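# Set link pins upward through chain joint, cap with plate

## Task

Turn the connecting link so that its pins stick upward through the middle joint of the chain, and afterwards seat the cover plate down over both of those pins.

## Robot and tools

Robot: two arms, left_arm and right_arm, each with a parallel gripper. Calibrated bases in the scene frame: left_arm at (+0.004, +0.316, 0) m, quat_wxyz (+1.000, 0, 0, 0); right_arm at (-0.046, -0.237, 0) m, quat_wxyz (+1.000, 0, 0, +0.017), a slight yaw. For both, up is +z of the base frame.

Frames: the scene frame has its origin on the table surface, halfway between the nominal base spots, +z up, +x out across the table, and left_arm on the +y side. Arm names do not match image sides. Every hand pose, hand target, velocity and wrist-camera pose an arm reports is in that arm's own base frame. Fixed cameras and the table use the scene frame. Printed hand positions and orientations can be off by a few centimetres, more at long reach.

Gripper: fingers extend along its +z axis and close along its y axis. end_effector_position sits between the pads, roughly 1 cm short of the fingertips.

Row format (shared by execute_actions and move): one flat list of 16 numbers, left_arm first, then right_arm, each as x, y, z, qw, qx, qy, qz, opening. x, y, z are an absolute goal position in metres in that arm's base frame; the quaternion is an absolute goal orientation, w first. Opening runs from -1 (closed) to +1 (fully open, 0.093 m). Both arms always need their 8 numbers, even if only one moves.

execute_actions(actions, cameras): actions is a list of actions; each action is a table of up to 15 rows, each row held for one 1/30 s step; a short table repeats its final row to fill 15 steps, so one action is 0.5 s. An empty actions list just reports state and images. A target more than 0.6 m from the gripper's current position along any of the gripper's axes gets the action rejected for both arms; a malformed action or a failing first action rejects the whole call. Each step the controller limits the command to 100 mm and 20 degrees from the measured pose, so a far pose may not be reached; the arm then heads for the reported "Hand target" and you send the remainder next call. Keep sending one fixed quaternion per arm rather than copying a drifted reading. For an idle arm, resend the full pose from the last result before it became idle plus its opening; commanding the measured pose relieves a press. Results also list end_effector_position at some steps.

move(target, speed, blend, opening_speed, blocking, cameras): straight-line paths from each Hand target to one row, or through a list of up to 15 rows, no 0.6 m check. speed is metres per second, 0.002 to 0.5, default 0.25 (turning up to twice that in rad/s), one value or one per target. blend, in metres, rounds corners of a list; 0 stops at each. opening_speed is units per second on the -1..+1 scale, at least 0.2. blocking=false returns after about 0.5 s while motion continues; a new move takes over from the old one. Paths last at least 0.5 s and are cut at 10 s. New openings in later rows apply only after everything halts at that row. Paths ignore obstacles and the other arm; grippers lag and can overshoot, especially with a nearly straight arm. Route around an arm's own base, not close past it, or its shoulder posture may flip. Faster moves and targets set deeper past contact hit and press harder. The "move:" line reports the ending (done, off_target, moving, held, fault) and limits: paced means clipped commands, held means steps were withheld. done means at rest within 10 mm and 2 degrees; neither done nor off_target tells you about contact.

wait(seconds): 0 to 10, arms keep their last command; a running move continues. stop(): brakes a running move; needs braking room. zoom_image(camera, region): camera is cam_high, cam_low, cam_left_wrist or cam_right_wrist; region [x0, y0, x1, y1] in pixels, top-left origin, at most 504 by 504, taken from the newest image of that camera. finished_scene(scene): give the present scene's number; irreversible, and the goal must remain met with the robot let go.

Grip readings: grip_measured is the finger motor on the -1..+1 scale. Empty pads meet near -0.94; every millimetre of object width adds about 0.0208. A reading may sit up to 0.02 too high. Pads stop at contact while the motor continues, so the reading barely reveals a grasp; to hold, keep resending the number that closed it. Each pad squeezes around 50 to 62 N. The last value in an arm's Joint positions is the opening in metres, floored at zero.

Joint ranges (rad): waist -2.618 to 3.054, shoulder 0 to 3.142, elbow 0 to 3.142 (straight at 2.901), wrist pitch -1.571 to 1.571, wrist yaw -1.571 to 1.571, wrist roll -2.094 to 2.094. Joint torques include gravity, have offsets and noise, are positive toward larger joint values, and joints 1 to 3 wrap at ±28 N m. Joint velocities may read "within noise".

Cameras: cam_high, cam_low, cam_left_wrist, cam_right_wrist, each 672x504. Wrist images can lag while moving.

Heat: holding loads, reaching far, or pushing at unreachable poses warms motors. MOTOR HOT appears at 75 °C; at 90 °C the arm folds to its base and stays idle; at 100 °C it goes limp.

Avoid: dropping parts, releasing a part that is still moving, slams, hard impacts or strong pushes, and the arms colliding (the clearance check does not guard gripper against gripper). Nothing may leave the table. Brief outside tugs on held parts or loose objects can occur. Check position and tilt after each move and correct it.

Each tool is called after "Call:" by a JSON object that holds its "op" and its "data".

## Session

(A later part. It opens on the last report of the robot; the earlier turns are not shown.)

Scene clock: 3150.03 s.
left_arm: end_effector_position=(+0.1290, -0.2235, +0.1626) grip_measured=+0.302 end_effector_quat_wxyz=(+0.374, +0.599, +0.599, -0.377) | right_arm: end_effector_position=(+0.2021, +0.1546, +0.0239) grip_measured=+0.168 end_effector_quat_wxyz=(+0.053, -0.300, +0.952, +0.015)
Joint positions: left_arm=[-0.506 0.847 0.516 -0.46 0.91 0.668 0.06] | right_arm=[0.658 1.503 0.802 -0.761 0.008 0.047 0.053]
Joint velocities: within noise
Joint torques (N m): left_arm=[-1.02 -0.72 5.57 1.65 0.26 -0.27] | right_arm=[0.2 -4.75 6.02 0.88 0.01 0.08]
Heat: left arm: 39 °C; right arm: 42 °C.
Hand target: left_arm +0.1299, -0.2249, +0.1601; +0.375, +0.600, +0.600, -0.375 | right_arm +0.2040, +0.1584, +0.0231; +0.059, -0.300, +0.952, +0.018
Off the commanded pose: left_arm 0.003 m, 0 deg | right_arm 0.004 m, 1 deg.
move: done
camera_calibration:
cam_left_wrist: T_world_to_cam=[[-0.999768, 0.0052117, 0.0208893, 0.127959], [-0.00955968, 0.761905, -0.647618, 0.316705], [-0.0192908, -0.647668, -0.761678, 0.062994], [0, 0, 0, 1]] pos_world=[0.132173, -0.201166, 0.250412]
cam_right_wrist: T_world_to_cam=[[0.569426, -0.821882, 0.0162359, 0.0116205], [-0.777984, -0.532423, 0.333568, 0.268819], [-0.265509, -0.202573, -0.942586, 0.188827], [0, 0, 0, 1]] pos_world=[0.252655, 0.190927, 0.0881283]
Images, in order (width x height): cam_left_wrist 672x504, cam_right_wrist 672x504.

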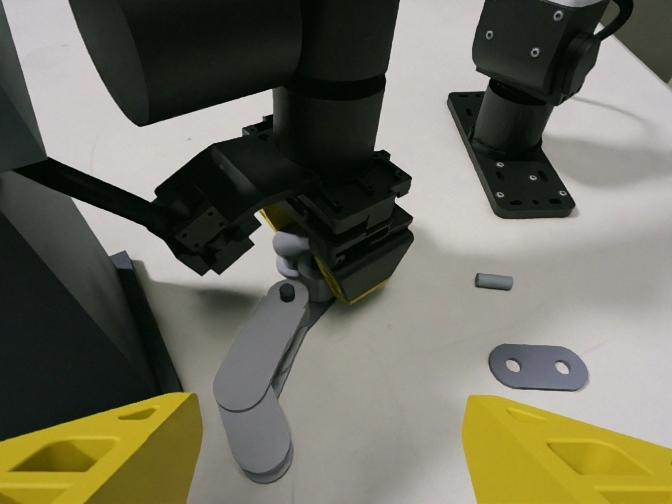

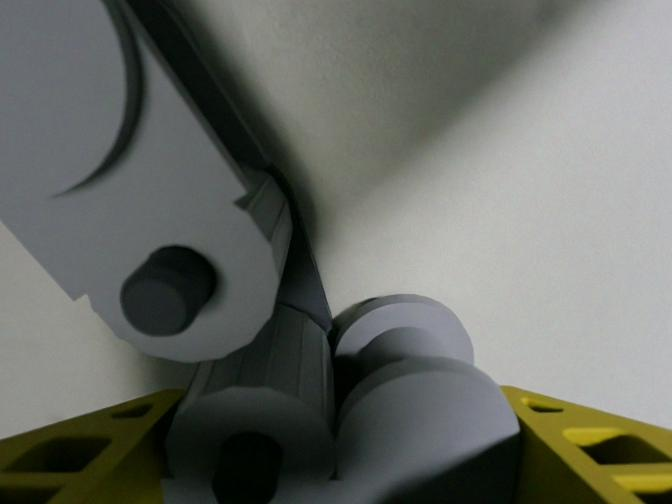

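Call:
{"op": "move", "data": {"target": [[0.13,-0.225,0.16,0.3748,0.5997,0.5997,-0.3749,0.3,0.2040,0.1584,0.017,0.059,-0.3,0.952,0.018,-0.4]], "speed": [0.015], "cameras": ["cam_left_wrist","cam_right_wrist"]}}

Call:
{"op": "zoom_image", "data": {"camera": "cam_left_wrist", "region": [260, 220, 360, 320]}}

Scene clock: 3156.40 s.
left_arm: end_effector_position=(+0.1290, -0.2235, +0.1626) grip_measured=+0.302 end_effector_quat_wxyz=(+0.374, +0.599, +0.599, -0.377) | right_arm: end_effector_position=(+0.2020, +0.1545, +0.0219) grip_measured=+0.168 end_effector_quat_wxyz=(+0.053, -0.300, +0.952, +0.015)
Joint positions: left_arm=[-0.506 0.847 0.516 -0.46 0.91 0.668 0.06] | right_arm=[0.658 1.505 0.796 -0.751 0.008 0.047 0.053]
Joint velocities: within noise
Joint torques (N m): left_arm=[-1.02 -0.72 5.57 1.65 0.27 -0.27] | right_arm=[0.12 -3.84 5.08 1.04 0 0.06]
Heat: left arm: 39 °C; right arm: 42 °C.
Hand target: left_arm +0.1299, -0.2249, +0.1601; +0.375, +0.600, +0.600, -0.375 | right_arm +0.2038, +0.1583, +0.0172; +0.059, -0.300, +0.952, +0.018
Off the commanded pose: left_arm 0.003 m, 0 deg | right_arm 0.007 m, 1 deg.
move: done
camera_calibration:
cam_left_wrist: T_world_to_cam=[[-0.999768, 0.0052117, 0.0208893, 0.127959], [-0.00955968, 0.761905, -0.647618, 0.316705], [-0.0192908, -0.647668, -0.761678, 0.062994], [0, 0, 0, 1]] pos_world=[0.132173, -0.201166, 0.250412]
cam_right_wrist: T_world_to_cam=[[0.568794, -0.822322, 0.0161122, 0.0118436], [-0.778573, -0.532011, 0.332849, 0.269416], [-0.265137, -0.201867, -0.942843, 0.186717], [0, 0, 0, 1]] pos_world=[0.252529, 0.190764, 0.086179]
Images, in order (width x height): cam_left_wrist 672x504, cam_right_wrist 672x504.

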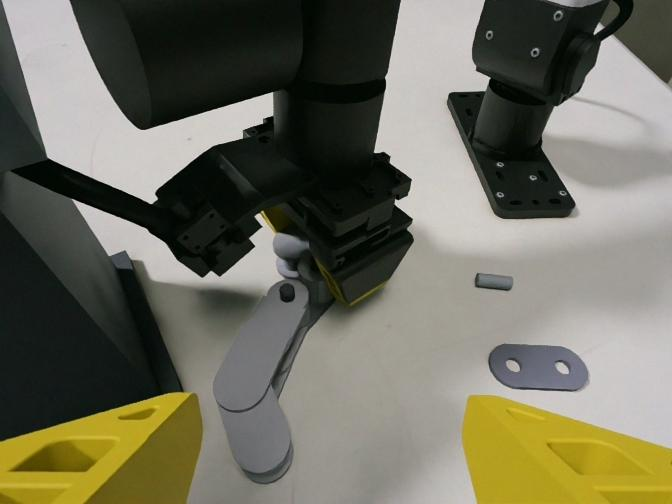

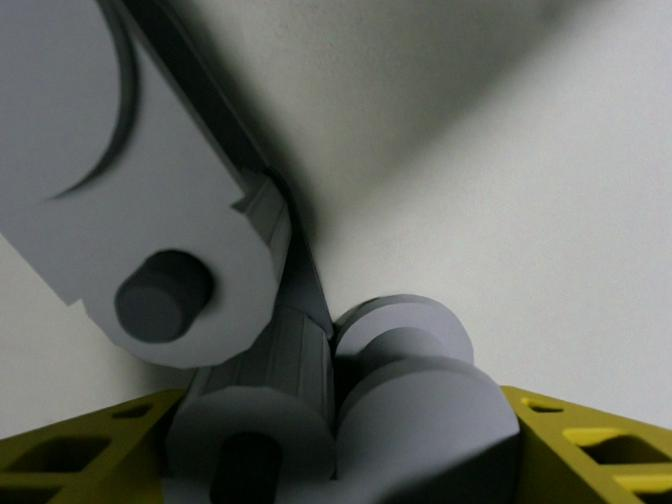

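Scaled by 5.040 from the camera's 672x504 image, which has a finer 960x720 frame.

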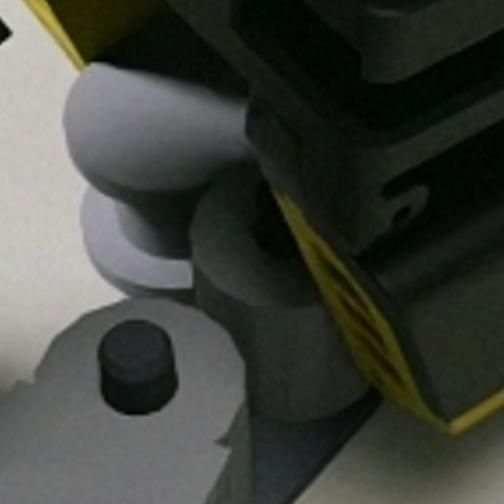

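Call:
{"op": "move", "data": {"target": [[0.13,-0.225,0.16,0.3748,0.5997,0.5997,-0.3749,0.3,0.2040,0.1584,0.022,0.059,-0.3,0.952,0.018,-0.4],[0.13,-0.225,0.16,0.3748,0.5997,0.5997,-0.3749,0.3,0.2040,0.1584,0.022,0.059,-0.3,0.952,0.018,0.5]], "speed": [0.02,0.02], "opening_speed": 0.5, "cameras": ["cam_left_wrist","cam_right_wrist"]}}

Scene clock: 3167.57 s.
left_arm: end_effector_position=(+0.1290, -0.2235, +0.1626) grip_measured=+0.302 end_effector_quat_wxyz=(+0.374, +0.599, +0.599, -0.377) | right_arm: end_effector_position=(+0.2020, +0.1545, +0.0219) grip_measured=+0.498 end_effector_quat_wxyz=(+0.053, -0.300, +0.952, +0.015)
Joint positions: left_arm=[-0.506 0.847 0.516 -0.46 0.91 0.668 0.06] | right_arm=[0.658 1.505 0.796 -0.751 0.008 0.048 0.069]
Joint velocities: within noise
Joint torques (N m): left_arm=[-1.01 -0.72 5.57 1.65 0.26 -0.27] | right_arm=[0.25 -4.53 6.42 0.8 0.03 0.06]
Heat: left arm: 39 °C; right arm: 42 °C.
Hand target: left_arm +0.1299, -0.2249, +0.1601; +0.375, +0.600, +0.600, -0.375 | right_arm +0.2039, +0.1584, +0.0221; +0.059, -0.300, +0.952, +0.018
Off the commanded pose: left_arm 0.003 m, 0 deg | right_arm 0.004 m, 1 deg.
move: done
camera_calibration:
cam_left_wrist: T_world_to_cam=[[-0.999768, 0.0052117, 0.0208893, 0.127959], [-0.00955968, 0.761905, -0.647618, 0.316705], [-0.0192908, -0.647668, -0.761678, 0.062994], [0, 0, 0, 1]] pos_world=[0.132173, -0.201166, 0.250412]
cam_right_wrist: T_world_to_cam=[[0.568482, -0.822538, 0.0160703, 0.0119409], [-0.778767, -0.531727, 0.332848, 0.269412], [-0.265235, -0.201733, -0.942844, 0.186716], [0, 0, 0, 1]] pos_world=[0.252545, 0.190742, 0.0861791]
Images, in order (width x height): cam_left_wrist 672x504, cam_right_wrist 672x504.

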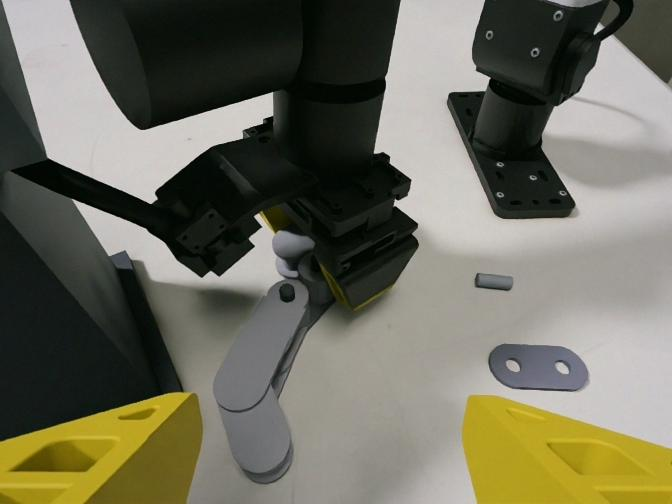

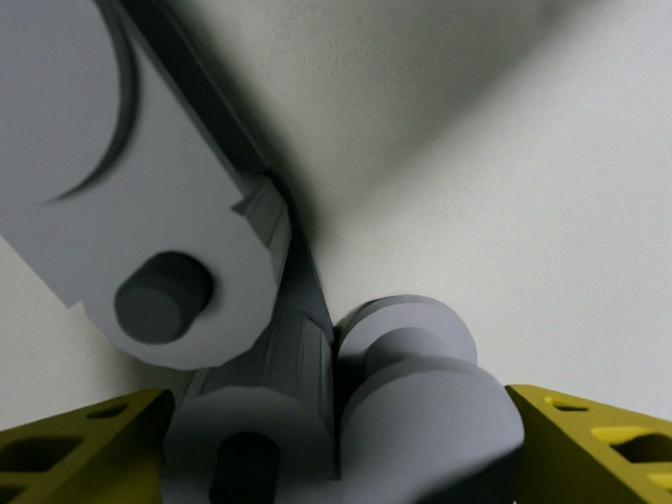

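Rise straight up.

Call:
{"op": "move", "data": {"target": [[0.13,-0.225,0.16,0.3748,0.5997,0.5997,-0.3749,0.3,0.2040,0.1584,0.12,0.059,-0.3,0.952,0.018,0.5]], "speed": [0.05], "cameras": ["cam_left_wrist","cam_right_wrist"]}}

Call:
{"op": "zoom_image", "data": {"camera": "cam_left_wrist", "region": [240, 200, 380, 340]}}

Scene clock: 3174.63 s.
left_arm: end_effector_position=(+0.1290, -0.2235, +0.1626) grip_measured=+0.302 end_effector_quat_wxyz=(+0.374, +0.599, +0.599, -0.377) | right_arm: end_effector_position=(+0.2057, +0.1574, +0.1126) grip_measured=+0.498 end_effector_quat_wxyz=(+0.055, -0.300, +0.952, +0.016)
Joint positions: left_arm=[-0.506 0.847 0.516 -0.46 0.91 0.668 0.06] | right_arm=[0.658 1.419 1.095 -1.133 0.008 0.048 0.069]
Joint velocities: within noise
Joint torques (N m): left_arm=[-1.03 -0.75 5.56 1.65 0.26 -0.28] | right_arm=[0.43 -6.22 8.32 0.48 -0.03 0.02]
Heat: left arm: 39 °C; right arm: 42 °C.
Hand target: left_arm +0.1299, -0.2249, +0.1601; +0.375, +0.600, +0.600, -0.375 | right_arm +0.2040, +0.1584, +0.1199; +0.059, -0.300, +0.952, +0.018
Off the commanded pose: left_arm 0.003 m, 0 deg | right_arm 0.008 m, 1 deg.
move: done
camera_calibration:
cam_left_wrist: T_world_to_cam=[[-0.999768, 0.0052117, 0.0208893, 0.127959], [-0.00955968, 0.761905, -0.647618, 0.316705], [-0.0192908, -0.647668, -0.761678, 0.062994], [0, 0, 0, 1]] pos_world=[0.132173, -0.201166, 0.250412]
cam_right_wrist: T_world_to_cam=[[0.568429, -0.822579, 0.0158466, 0.0107763], [-0.779865, -0.532577, 0.328895, 0.244452], [-0.262103, -0.199312, -0.944234, 0.272963], [0, 0, 0, 1]] pos_world=[0.256059, 0.193459, 0.177171]
Images, in order (width x height): cam_left_wrist 672x504, cam_right_wrist 672x504.

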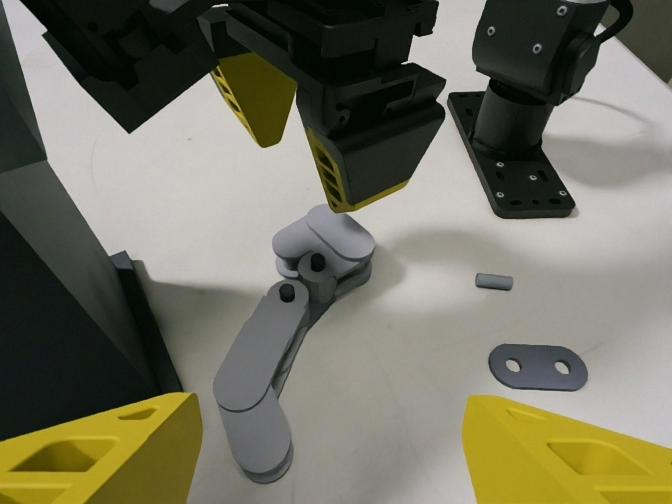

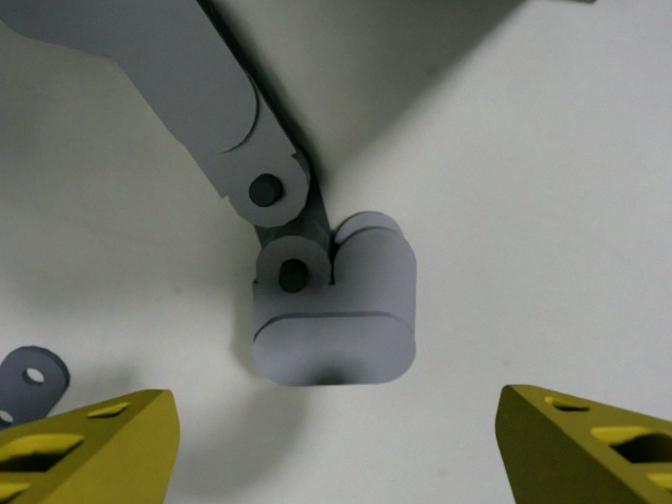

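Scaled by 3.600 from the camera's 672x504 image, which has a finer 960x720 frame.

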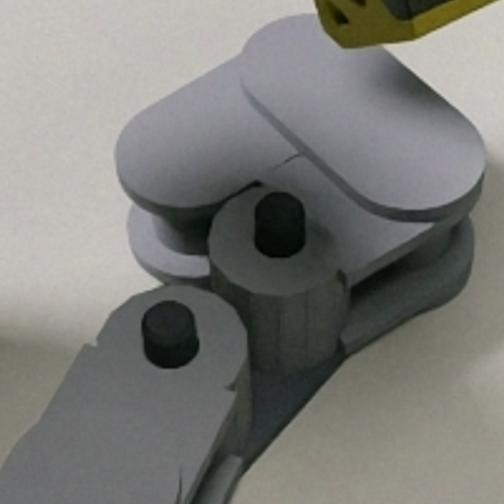

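Call:
{"op": "zoom_image", "data": {"camera": "cam_right_wrist", "region": [180, 80, 440, 400]}}

Call:
{"op": "zoom_image", "data": {"camera": "cam_left_wrist", "region": [200, 260, 330, 400]}}

Call:
{"op": "zoom_image", "data": {"camera": "cam_left_wrist", "region": [460, 250, 620, 410]}}

Scaled by 1.575 from the camera's 672x504 image, which has a finer 960x720 frame.

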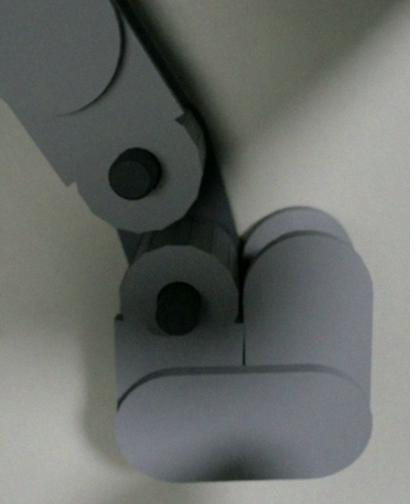

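Scaled by 3.600 from the camera's 672x504 image, which has a finer 960x720 frame.

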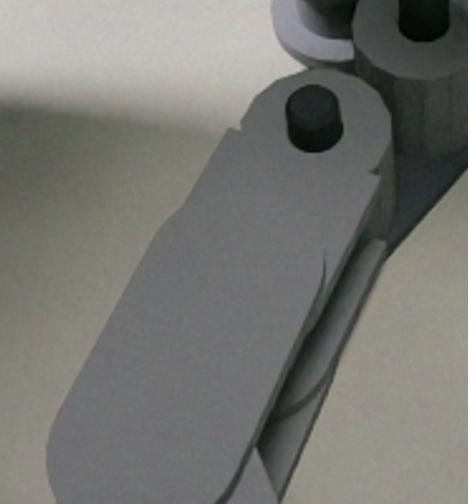

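Scaled by 3.150 from the camera's 672x504 image, which has a finer 960x720 frame.

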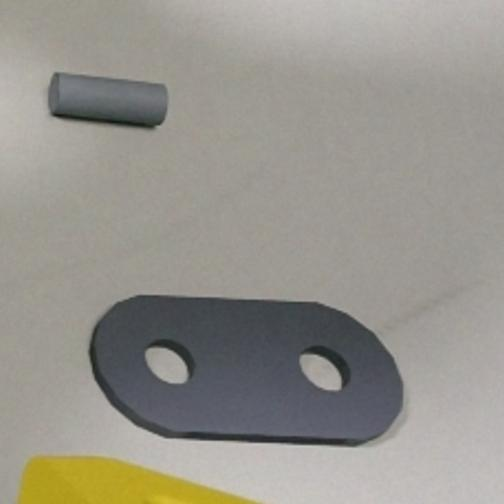

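Call:
{"op": "move", "data": {"target": [[0.13,-0.225,0.16,0.3748,0.5997,0.5997,-0.3749,0.3,0.1480,0.185,0.13,0,-0.148,0.989,0,0.3],[0.13,-0.225,0.16,0.3748,0.5997,0.5997,-0.3749,0.3,0.052,0.234,0.10,0,0.0384,0.9993,0,0.3]], "speed": [0.1,0.1], "cameras": ["cam_left_wrist","cam_right_wrist"]}}

Scene clock: 3274.30 s.
left_arm: end_effector_position=(+0.1290, -0.2235, +0.1626) grip_measured=+0.302 end_effector_quat_wxyz=(+0.374, +0.599, +0.599, -0.377) | right_arm: end_effector_position=(+0.0544, +0.2323, +0.1051) grip_measured=+0.302 end_effector_quat_wxyz=(+0.004, +0.037, +0.999, +0.002)
Joint positions: left_arm=[-0.506 0.847 0.516 -0.46 0.91 0.668 0.06] | right_arm=[1.346 1.445 1.094 -1.215 0.007 1.42 0.06]
Joint velocities: left_arm=[within noise] | right_arm=[-0.017 0.017 0.027 0.051 0.154 -0.022 -0.002]
Joint torques (N m): left_arm=[-1.01 -0.72 5.57 1.65 0.26 -0.27] | right_arm=[0.14 -3.79 5.3 0.55 -0.01 0.07]
Heat: left arm: 40 °C; right arm: 44 °C.
Hand target: left_arm +0.1299, -0.2249, +0.1601; +0.375, +0.600, +0.600, -0.375 | right_arm +0.0520, +0.2339, +0.1001; +0.000, +0.038, +0.999, +0.000
Off the commanded pose: left_arm 0.003 m, 0 deg | right_arm 0.006 m, 0 deg.
move: done
camera_calibration:
cam_left_wrist: T_world_to_cam=[[-0.999768, 0.0052117, 0.0208893, 0.127959], [-0.00955968, 0.761905, -0.647618, 0.316705], [-0.0192908, -0.647668, -0.761678, 0.062994], [0, 0, 0, 1]] pos_world=[0.132173, -0.201166, 0.250412]
cam_right_wrist: T_world_to_cam=[[-0.0779355, -0.996902, 0.0105773, 0.234785], [-0.900769, 0.0749588, 0.42778, 0.0238554], [-0.427248, 0.0238116, -0.903821, 0.194027], [0, 0, 0, 1]] pos_world=[0.122684, 0.227649, 0.162677]
Images, in order (width x height): cam_left_wrist 672x504, cam_right_wrist 672x504.

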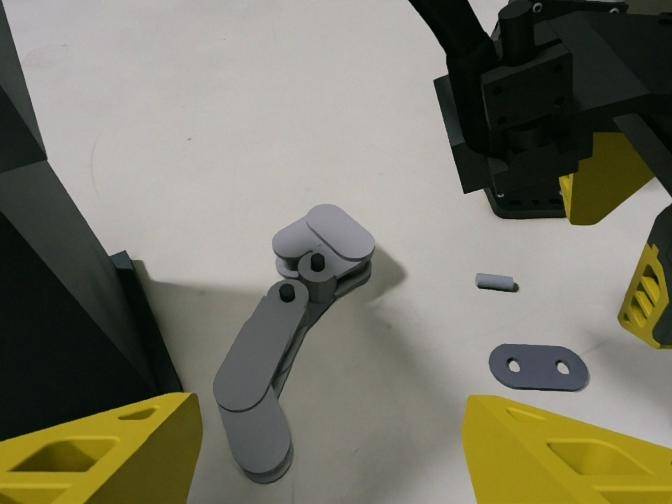

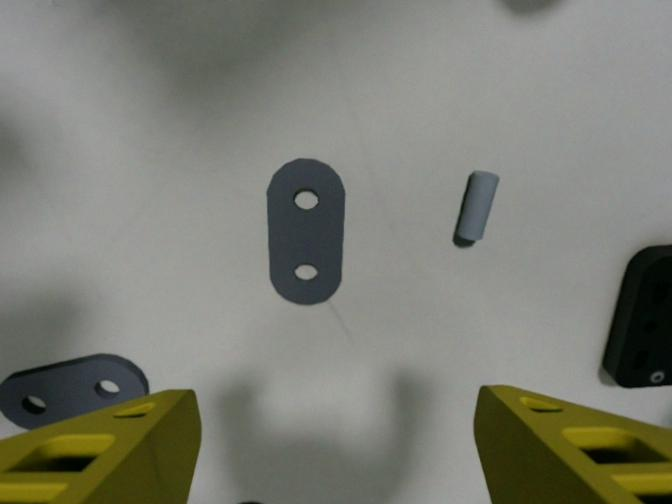

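Call:
{"op": "move", "data": {"target": [[0.13,-0.225,0.16,0.3748,0.5997,0.5997,-0.3749,0.3,0.052,0.245,0.05,0,0.0532,0.9986,0,0.1]], "speed": [0.06], "cameras": ["cam_left_wrist","cam_right_wrist"]}}

Scene clock: 3290.33 s.
left_arm: end_effector_position=(+0.1290, -0.2235, +0.1626) grip_measured=+0.302 end_effector_quat_wxyz=(+0.374, +0.599, +0.599, -0.377) | right_arm: end_effector_position=(+0.0549, +0.2437, +0.0547) grip_measured=+0.102 end_effector_quat_wxyz=(+0.004, +0.053, +0.999, +0.001)
Joint positions: left_arm=[-0.506 0.847 0.516 -0.46 0.91 0.668 0.06] | right_arm=[1.354 1.533 0.969 -1.004 0.007 1.46 0.05]
Joint velocities: within noise
Joint torques (N m): left_arm=[-1.02 -0.72 5.57 1.65 0.26 -0.27] | right_arm=[0.18 -4.42 5.29 0.49 0.02 0.06]
Heat: left arm: 40 °C; right arm: 43 °C.
Hand target: left_arm +0.1299, -0.2249, +0.1601; +0.375, +0.600, +0.600, -0.375 | right_arm +0.0520, +0.2448, +0.0501; +0.000, +0.053, +0.999, +0.000
Off the commanded pose: left_arm 0.003 m, 0 deg | right_arm 0.006 m, 0 deg.
move: done
camera_calibration:
cam_left_wrist: T_world_to_cam=[[-0.999768, 0.0052117, 0.0208893, 0.127959], [-0.00955968, 0.761905, -0.647618, 0.316705], [-0.0192908, -0.647668, -0.761678, 0.062994], [0, 0, 0, 1]] pos_world=[0.132173, -0.201166, 0.250412]
cam_right_wrist: T_world_to_cam=[[-0.109448, -0.993918, 0.0121787, 0.247593], [-0.89772, 0.104101, 0.428091, 0.0377411], [-0.426755, 0.0359207, -0.903654, 0.145508], [0, 0, 0, 1]] pos_world=[0.123076, 0.236932, 0.112317]
Images, in order (width x height): cam_left_wrist 672x504, cam_right_wrist 672x504.

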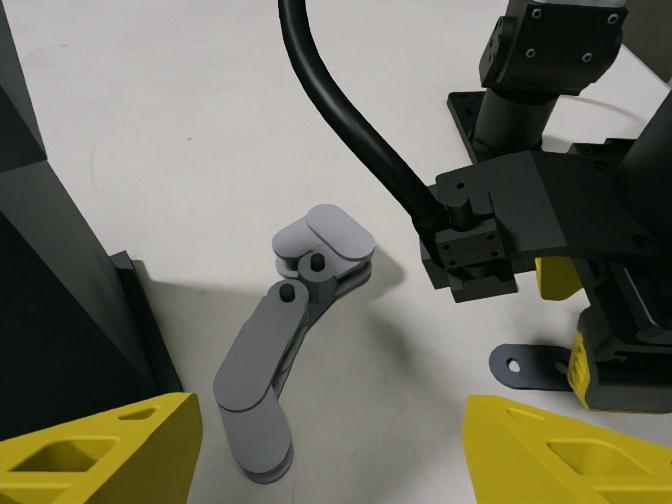

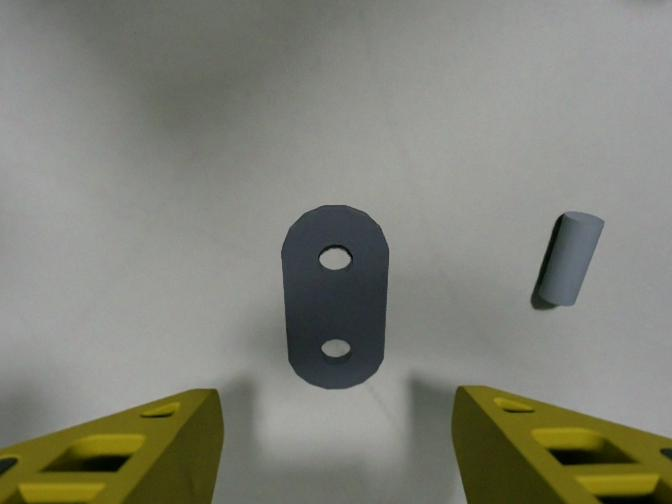

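Call:
{"op": "move", "data": {"target": [[0.13,-0.225,0.16,0.3748,0.5997,0.5997,-0.3749,0.3,0.0508,0.2445,0.012,0,0.0532,0.9986,0,0.1]], "speed": [0.04], "cameras": ["cam_left_wrist","cam_right_wrist"]}}

Scene clock: 3301.50 s.
left_arm: end_effector_position=(+0.1290, -0.2235, +0.1626) grip_measured=+0.302 end_effector_quat_wxyz=(+0.374, +0.599, +0.599, -0.377) | right_arm: end_effector_position=(+0.0540, +0.2440, +0.0168) grip_measured=+0.102 end_effector_quat_wxyz=(+0.004, +0.053, +0.999, +0.001)
Joint positions: left_arm=[-0.506 0.847 0.516 -0.46 0.91 0.668 0.06] | right_arm=[1.358 1.594 0.866 -0.839 0.007 1.464 0.05]
Joint velocities: within noise
Joint torques (N m): left_arm=[-1.02 -0.72 5.57 1.65 0.26 -0.27] | right_arm=[0.2 -4.37 5.19 0.58 -0.03 0.01]
Heat: left arm: 40 °C; right arm: 43 °C.
Hand target: left_arm +0.1299, -0.2249, +0.1601; +0.375, +0.600, +0.600, -0.375 | right_arm +0.0508, +0.2443, +0.0121; +0.000, +0.053, +0.999, +0.000
Off the commanded pose: left_arm 0.003 m, 0 deg | right_arm 0.006 m, 0 deg.
move: done
camera_calibration:
cam_left_wrist: T_world_to_cam=[[-0.999768, 0.0052117, 0.0208893, 0.127959], [-0.00955968, 0.761905, -0.647618, 0.316705], [-0.0192908, -0.647668, -0.761678, 0.062994], [0, 0, 0, 1]] pos_world=[0.132173, -0.201166, 0.250412]
cam_right_wrist: T_world_to_cam=[[-0.109829, -0.993885, 0.0113899, 0.248235], [-0.897747, 0.104111, 0.428031, 0.053133], [-0.4266, 0.0367851, -0.903692, 0.110599], [0, 0, 0, 1]] pos_world=[0.122145, 0.237117, 0.0743772]
Images, in order (width x height): cam_left_wrist 672x504, cam_right_wrist 672x504.

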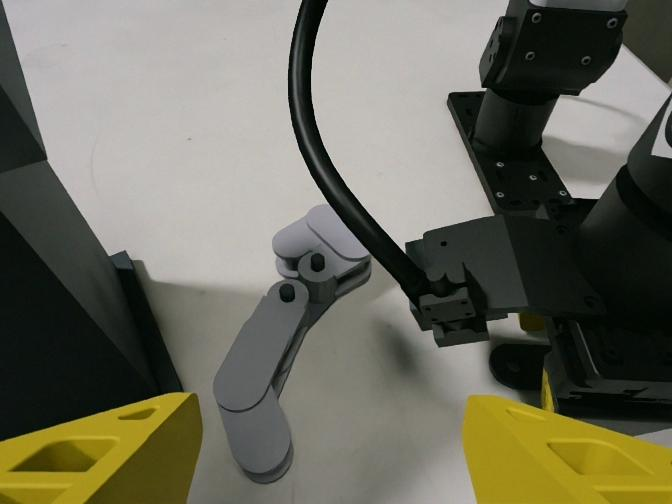

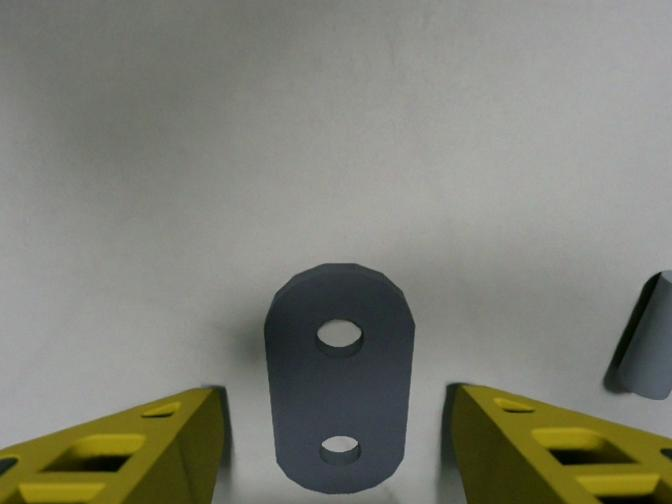

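Call:
{"op": "move", "data": {"target": [[0.13,-0.225,0.16,0.3748,0.5997,0.5997,-0.3749,0.3,0.0506,0.2445,0.0060,0,0.0532,0.9986,0,0.1]], "speed": [0.02], "cameras": ["cam_right_wrist"]}}

Call:
{"op": "zoom_image", "data": {"camera": "cam_right_wrist", "region": [150, 250, 530, 504]}}

Scene clock: 3308.00 s.
left_arm: end_effector_position=(+0.1290, -0.2235, +0.1626) grip_measured=+0.302 end_effector_quat_wxyz=(+0.374, +0.599, +0.599, -0.377) | right_arm: end_effector_position=(+0.0539, +0.2435, +0.0111) grip_measured=+0.101 end_effector_quat_wxyz=(+0.004, +0.054, +0.999, +0.000)
Joint positions: left_arm=[-0.506 0.847 0.516 -0.46 0.91 0.668 0.06] | right_arm=[1.358 1.606 0.853 -0.816 0.007 1.465 0.05]
Joint velocities: within noise
Joint torques (N m): left_arm=[-1.02 -0.72 5.57 1.66 0.27 -0.28] | right_arm=[0.47 -4.6 4.77 0.6 -0.02 0.08]
Heat: left arm: 40 °C; right arm: 43 °C.
Hand target: left_arm +0.1299, -0.2249, +0.1601; +0.375, +0.600, +0.600, -0.375 | right_arm +0.0506, +0.2443, +0.0061; +0.000, +0.053, +0.999, +0.000
Off the commanded pose: left_arm 0.003 m, 0 deg | right_arm 0.006 m, 0 deg.
move: done
camera_calibration:
cam_right_wrist: T_world_to_cam=[[-0.110581, -0.993773, 0.0136611, 0.247809], [-0.89746, 0.105751, 0.428232, 0.0550982], [-0.42701, 0.0350943, -0.903565, 0.105886], [0, 0, 0, 1]] pos_world=[0.122066, 0.236723, 0.0686945]
Images, in order (width x height): cam_right_wrist 672x504.

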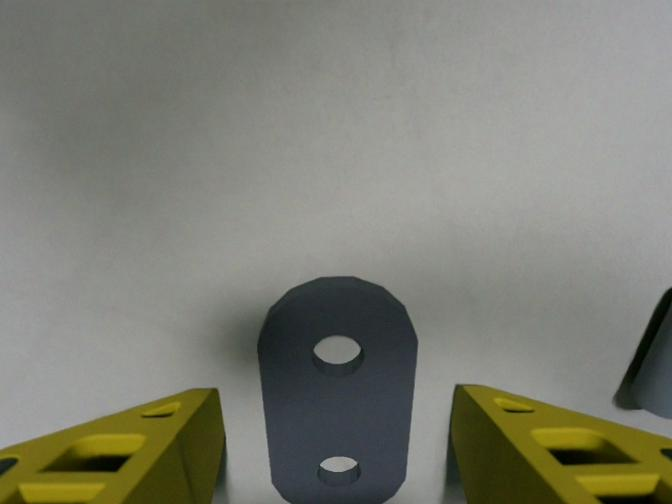

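Scaled by 1.326 from the camera's 672x504 image, which has a finer 960x720 frame.

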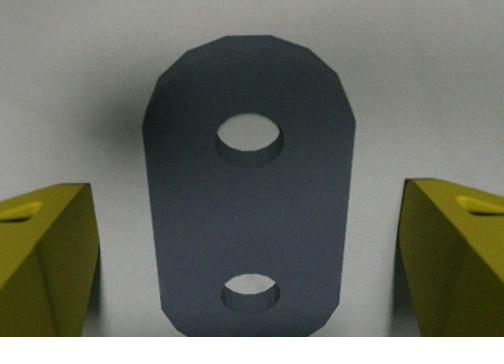

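Call:
{"op": "move", "data": {"target": [[0.13,-0.225,0.16,0.3748,0.5997,0.5997,-0.3749,0.3,0.0506,0.2445,0.0060,0,0.0532,0.9986,0,-0.6]], "speed": [0.02], "opening_speed": 0.4, "cameras": ["cam_right_wrist"]}}

Scene clock: 3315.40 s.
left_arm: end_effector_position=(+0.1290, -0.2235, +0.1626) grip_measured=+0.302 end_effector_quat_wxyz=(+0.374, +0.599, +0.599, -0.377) | right_arm: end_effector_position=(+0.0541, +0.2447, +0.0111) grip_measured=-0.452 end_effector_quat_wxyz=(+0.004, +0.054, +0.999, +0.003)
Joint positions: left_arm=[-0.506 0.847 0.516 -0.46 0.91 0.668 0.06] | right_arm=[1.358 1.606 0.853 -0.811 0.007 1.465 0.023]
Joint velocities: within noise
Joint torques (N m): left_arm=[-1.02 -0.72 5.59 1.65 0.26 -0.28] | right_arm=[0.34 -4.46 4.9 0.51 -0.04 0.07]
Heat: left arm: 40 °C; right arm: 42 °C.
Hand target: left_arm +0.1299, -0.2249, +0.1601; +0.375, +0.600, +0.600, -0.375 | right_arm +0.0506, +0.2443, +0.0061; +0.000, +0.053, +0.999, +0.000
Off the commanded pose: left_arm 0.003 m, 0 deg | right_arm 0.006 m, 1 deg.
move: done
camera_calibration:
cam_right_wrist: T_world_to_cam=[[-0.110972, -0.993785, 0.00872525, 0.249083], [-0.897868, 0.104018, 0.4278, 0.0556512], [-0.426049, 0.0396398, -0.903831, 0.104796], [0, 0, 0, 1]] pos_world=[0.122257, 0.237593, 0.0687369]
Images, in order (width x height): cam_right_wrist 672x504.

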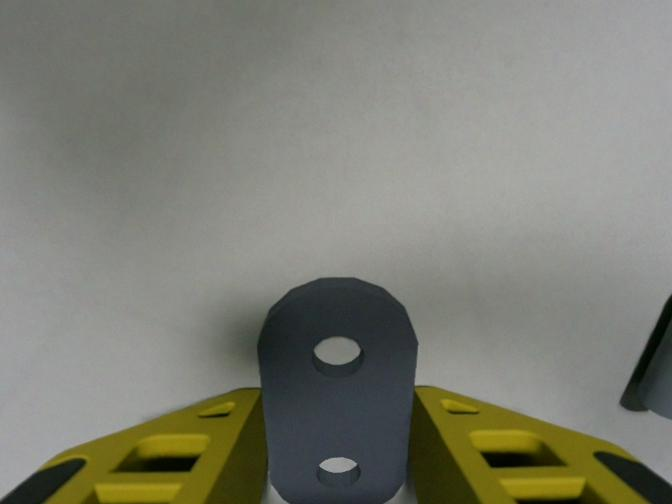

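Call:
{"op": "zoom_image", "data": {"camera": "cam_right_wrist", "region": [250, 270, 430, 504]}}

Scaled by 2.154 from the camera's 672x504 image, which has a finer 960x720 frame.

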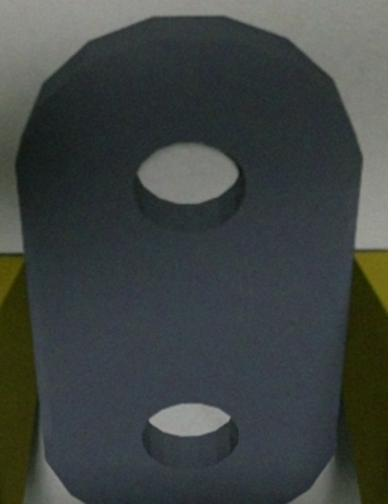

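Call:
{"op": "move", "data": {"target": [[0.13,-0.225,0.16,0.3748,0.5997,0.5997,-0.3749,0.3,0.0506,0.2445,0.06,0,0.0532,0.9986,0,-0.6]], "speed": [0.04], "cameras": ["cam_right_wrist","cam_left_wrist"]}}

Call:
{"op": "zoom_image", "data": {"camera": "cam_right_wrist", "region": [250, 270, 430, 504]}}

Call:
{"op": "zoom_image", "data": {"camera": "cam_left_wrist", "region": [265, 240, 345, 320]}}

Scene clock: 3341.17 s.
left_arm: end_effector_position=(+0.1290, -0.2235, +0.1626) grip_measured=+0.302 end_effector_quat_wxyz=(+0.374, +0.599, +0.599, -0.377) | right_arm: end_effector_position=(+0.0535, +0.2419, +0.0519) grip_measured=-0.452 end_effector_quat_wxyz=(+0.002, +0.054, +0.999, -0.008)
Joint positions: left_arm=[-0.506 0.847 0.516 -0.46 0.91 0.668 0.06] | right_arm=[1.358 1.545 0.969 -1.009 0.007 1.465 0.023]
Joint velocities: within noise
Joint torques (N m): left_arm=[-1.03 -0.7 5.57 1.65 0.26 -0.27] | right_arm=[0.57 -7.1 7.6 0.15 0.05 0.11]
Heat: left arm: 40 °C; right arm: 41 °C.
Hand target: left_arm +0.1299, -0.2249, +0.1601; +0.375, +0.600, +0.600, -0.375 | right_arm +0.0507, +0.2444, +0.0598; +0.000, +0.053, +0.999, +0.000
Off the commanded pose: left_arm 0.003 m, 0 deg | right_arm 0.009 m, 1 deg.
move: done
camera_calibration:
cam_left_wrist: T_world_to_cam=[[-0.999768, 0.0052117, 0.0208893, 0.127959], [-0.00955968, 0.761905, -0.647618, 0.316705], [-0.0192908, -0.647668, -0.761678, 0.062994], [0, 0, 0, 1]] pos_world=[0.132173, -0.201166, 0.250412]
cam_right_wrist: T_world_to_cam=[[-0.11089, -0.993403, 0.029214, 0.244774], [-0.896001, 0.112648, 0.429527, 0.0356646], [-0.429984, 0.0214543, -0.902581, 0.146088], [0, 0, 0, 1]] pos_world=[0.121914, 0.236007, 0.109387]
Images, in order (width x height): cam_left_wrist 672x504, cam_right_wrist 672x504.

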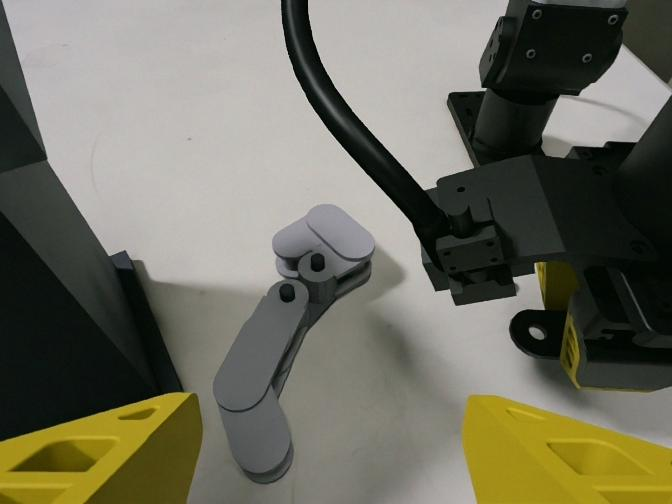

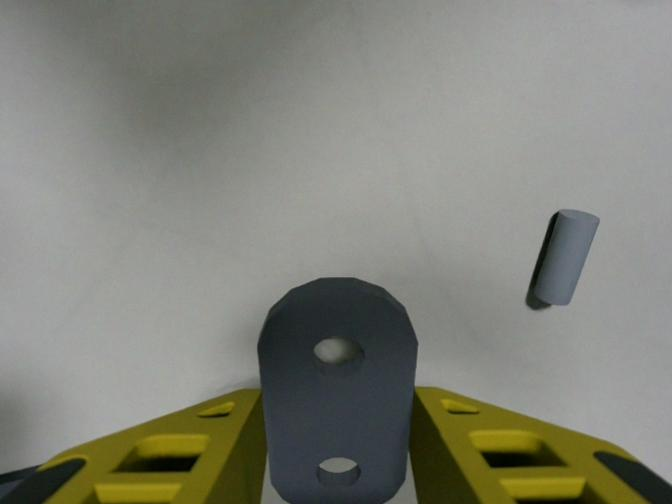

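Scaled by 2.154 from the camera's 672x504 image, which has a finer 960x720 frame.

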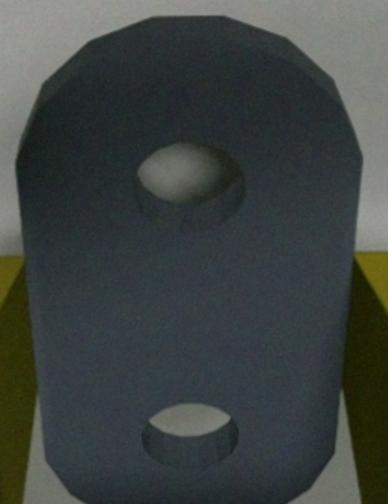

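Scaled by 6.300 from the camera's 672x504 image, which has a finer 960x720 frame.

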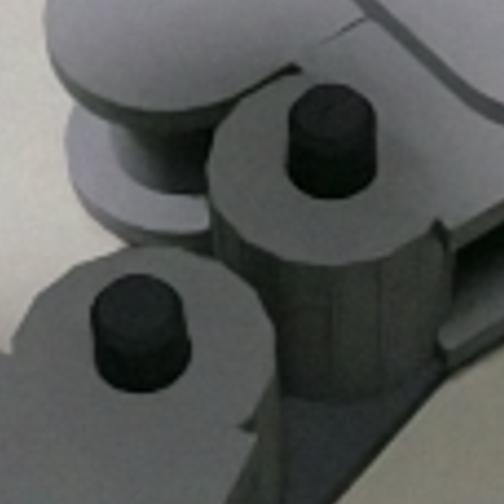

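Call:
{"op": "move", "data": {"target": [[0.13,-0.225,0.16,0.3748,0.5997,0.5997,-0.3749,0.3,0.148,0.205,0.12,0,-0.2,0.98,0,-0.6],[0.13,-0.225,0.16,0.3748,0.5997,0.5997,-0.3749,0.3,0.2110,0.180,0.10,0.004,-0.4250,0.9052,0,-0.6],[0.13,-0.225,0.16,0.3748,0.5997,0.5997,-0.3749,0.3,0.2125,0.1855,0.065,0.004,-0.4250,0.9052,0,-0.6]], "speed": [0.08,0.08,0.04], "cameras": ["cam_right_wrist","cam_left_wrist"]}}

Call:
{"op": "zoom_image", "data": {"camera": "cam_right_wrist", "region": [250, 270, 430, 504]}}

Call:
{"op": "zoom_image", "data": {"camera": "cam_left_wrist", "region": [255, 220, 355, 320]}}

Scene clock: 3379.47 s.
left_arm: end_effector_position=(+0.1290, -0.2235, +0.1626) grip_measured=+0.302 end_effector_quat_wxyz=(+0.374, +0.599, +0.599, -0.377) | right_arm: end_effector_position=(+0.2147, +0.1853, +0.0795) grip_measured=-0.452 end_effector_quat_wxyz=(+0.017, -0.423, +0.906, +0.002)
Joint positions: left_arm=[-0.506 0.847 0.516 -0.46 0.91 0.668 0.06] | right_arm=[0.716 1.606 1.144 -1.075 0.007 -0.157 0.023]
Joint velocities: within noise
Joint torques (N m): left_arm=[-1.03 -0.72 5.57 1.65 0.26 -0.28] | right_arm=[-0.08 -3.77 4.03 0.77 -0.06 0.02]
Heat: left arm: 40 °C; right arm: 44 °C.
Hand target: left_arm +0.1299, -0.2249, +0.1601; +0.375, +0.600, +0.600, -0.375 | right_arm +0.2121, +0.1851, +0.0656; +0.004, -0.425, +0.905, +0.000
Off the commanded pose: left_arm 0.003 m, 0 deg | right_arm 0.015 m, 2 deg.
move: off_target (right_arm)
camera_calibration:
cam_left_wrist: T_world_to_cam=[[-0.999768, 0.0052117, 0.0208893, 0.127959], [-0.00955968, 0.761905, -0.647618, 0.316705], [-0.0192908, -0.647668, -0.761678, 0.062994], [0, 0, 0, 1]] pos_world=[0.132173, -0.201166, 0.250412]
cam_right_wrist: T_world_to_cam=[[0.76338, -0.645436, 0.0257428, -0.0462744], [-0.59821, -0.691364, 0.405167, 0.261596], [-0.243712, -0.324696, -0.91388, 0.266554], [0, 0, 0, 1]] pos_world=[0.256776, 0.23754, 0.1388]
Images, in order (width x height): cam_left_wrist 672x504, cam_right_wrist 672x504.

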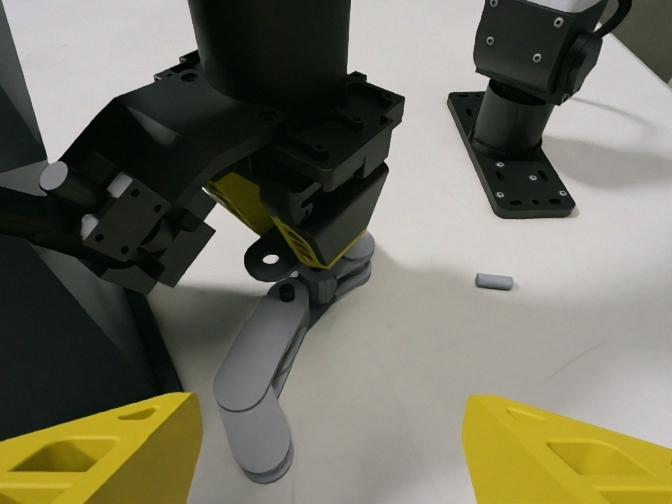

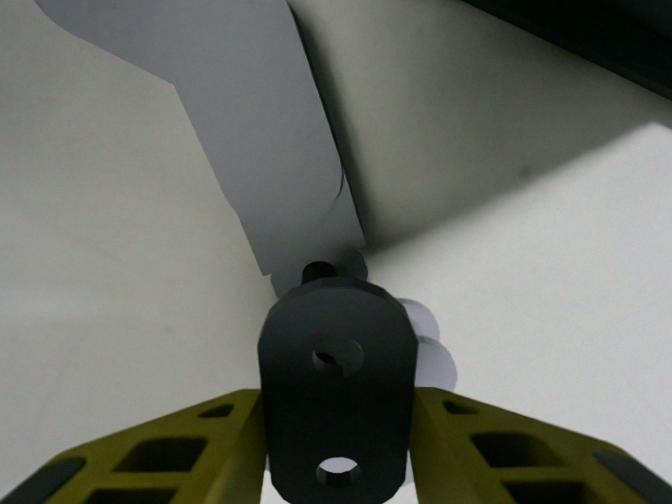

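Scaled by 2.154 from the camera's 672x504 image, which has a finer 960x720 frame.

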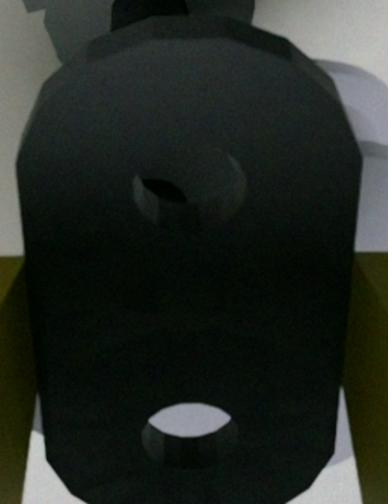

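Scaled by 5.040 from the camera's 672x504 image, which has a finer 960x720 frame.

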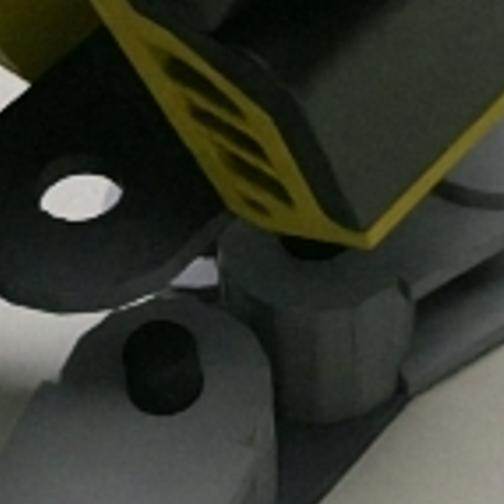

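Call:
{"op": "move", "data": {"target": [[0.13,-0.225,0.16,0.3748,0.5997,0.5997,-0.3749,0.3,0.185,0.170,0.085,0.004,-0.4250,0.9052,0,-0.6],[0.13,-0.225,0.16,0.3748,0.5997,0.5997,-0.3749,0.3,0.110,0.220,0.085,0.0,-0.4250,0.9052,0,-0.6]], "speed": [0.04,0.08]}}

Scene clock: 3410.77 s.
left_arm: end_effector_position=(+0.1290, -0.2235, +0.1627) grip_measured=+0.302 end_effector_quat_wxyz=(+0.374, +0.599, +0.599, -0.377) | right_arm: end_effector_position=(+0.1141, +0.2231, +0.0831) grip_measured=-0.452 end_effector_quat_wxyz=(+0.006, -0.426, +0.905, +0.001)
Joint positions: left_arm=[-0.506 0.847 0.516 -0.459 0.91 0.668 0.06] | right_arm=[1.102 1.498 1.054 -1.115 0.005 0.221 0.023]
Joint velocities: within noise
Joint torques (N m): left_arm=[-1.02 -0.7 5.56 1.65 0.26 -0.27] | right_arm=[0.2 -6.17 6.24 0.23 -0.08 0.07]
Heat: left arm: 40 °C; right arm: 42 °C.
Hand target: left_arm +0.1299, -0.2249, +0.1601; +0.375, +0.600, +0.599, -0.375 | right_arm +0.1101, +0.2200, +0.0849; +0.000, -0.425, +0.905, +0.000
Off the commanded pose: left_arm 0.003 m, 0 deg | right_arm 0.005 m, 1 deg.
move: done
camera_calibration:
cam_left_wrist: T_world_to_cam=[[-0.999775, 0.00521553, 0.0205547, 0.128057], [-0.00934357, 0.761785, -0.647762, 0.316722], [-0.0190367, -0.647809, -0.761565, 0.0629334], [0, 0, 0, 1]] pos_world=[0.132185, -0.201173, 0.250457]
cam_right_wrist: T_world_to_cam=[[0.769013, -0.639008, 0.0169309, 0.0534616], [-0.584419, -0.692093, 0.423629, 0.223143], [-0.258985, -0.335671, -0.905678, 0.261094], [0, 0, 0, 1]] pos_world=[0.156916, 0.27624, 0.141032]

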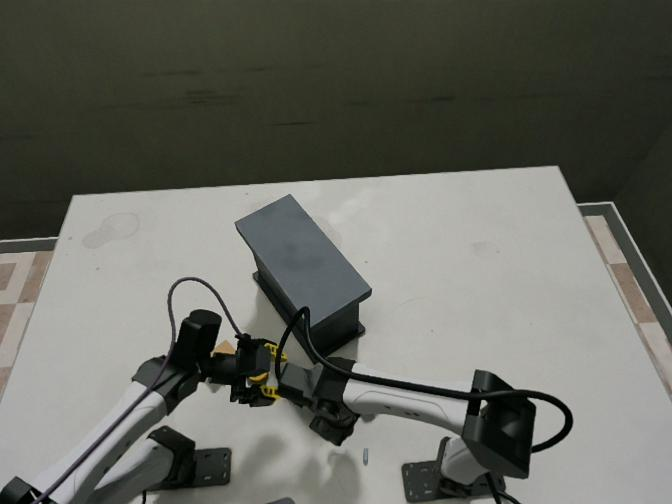

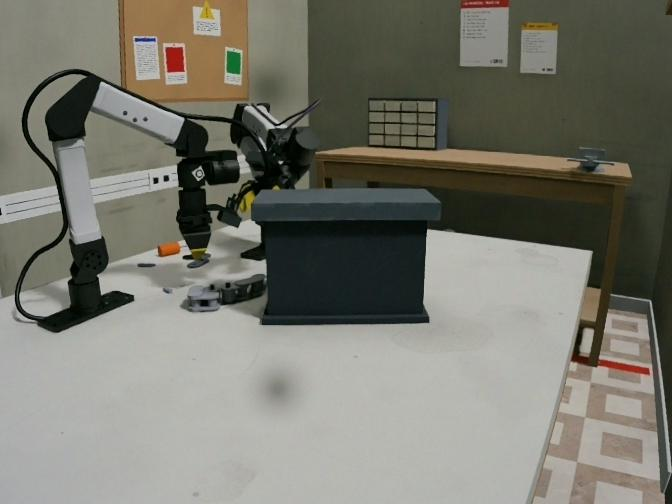

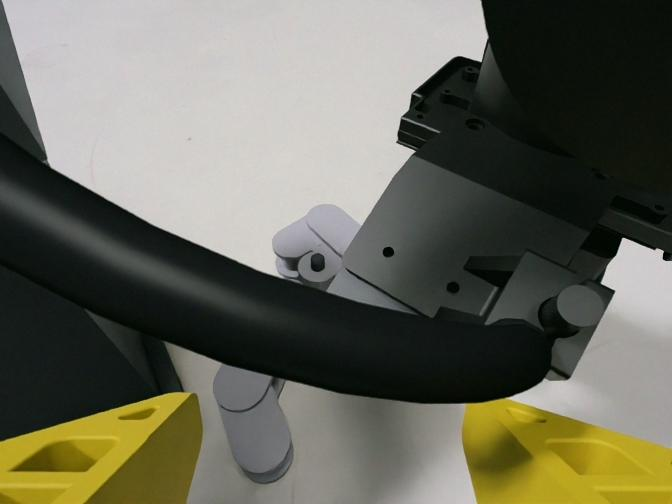

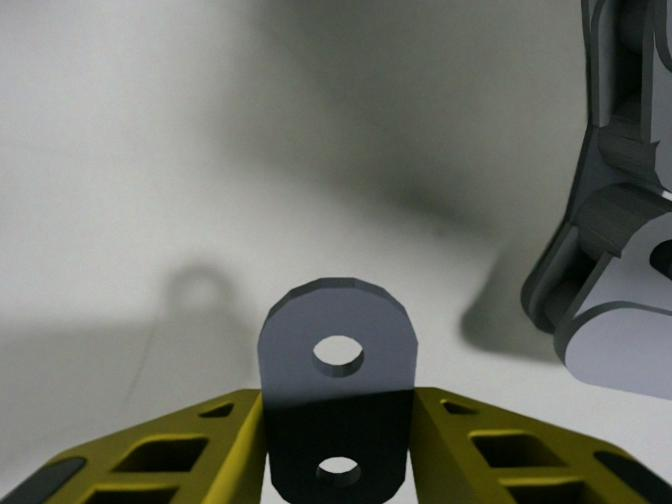

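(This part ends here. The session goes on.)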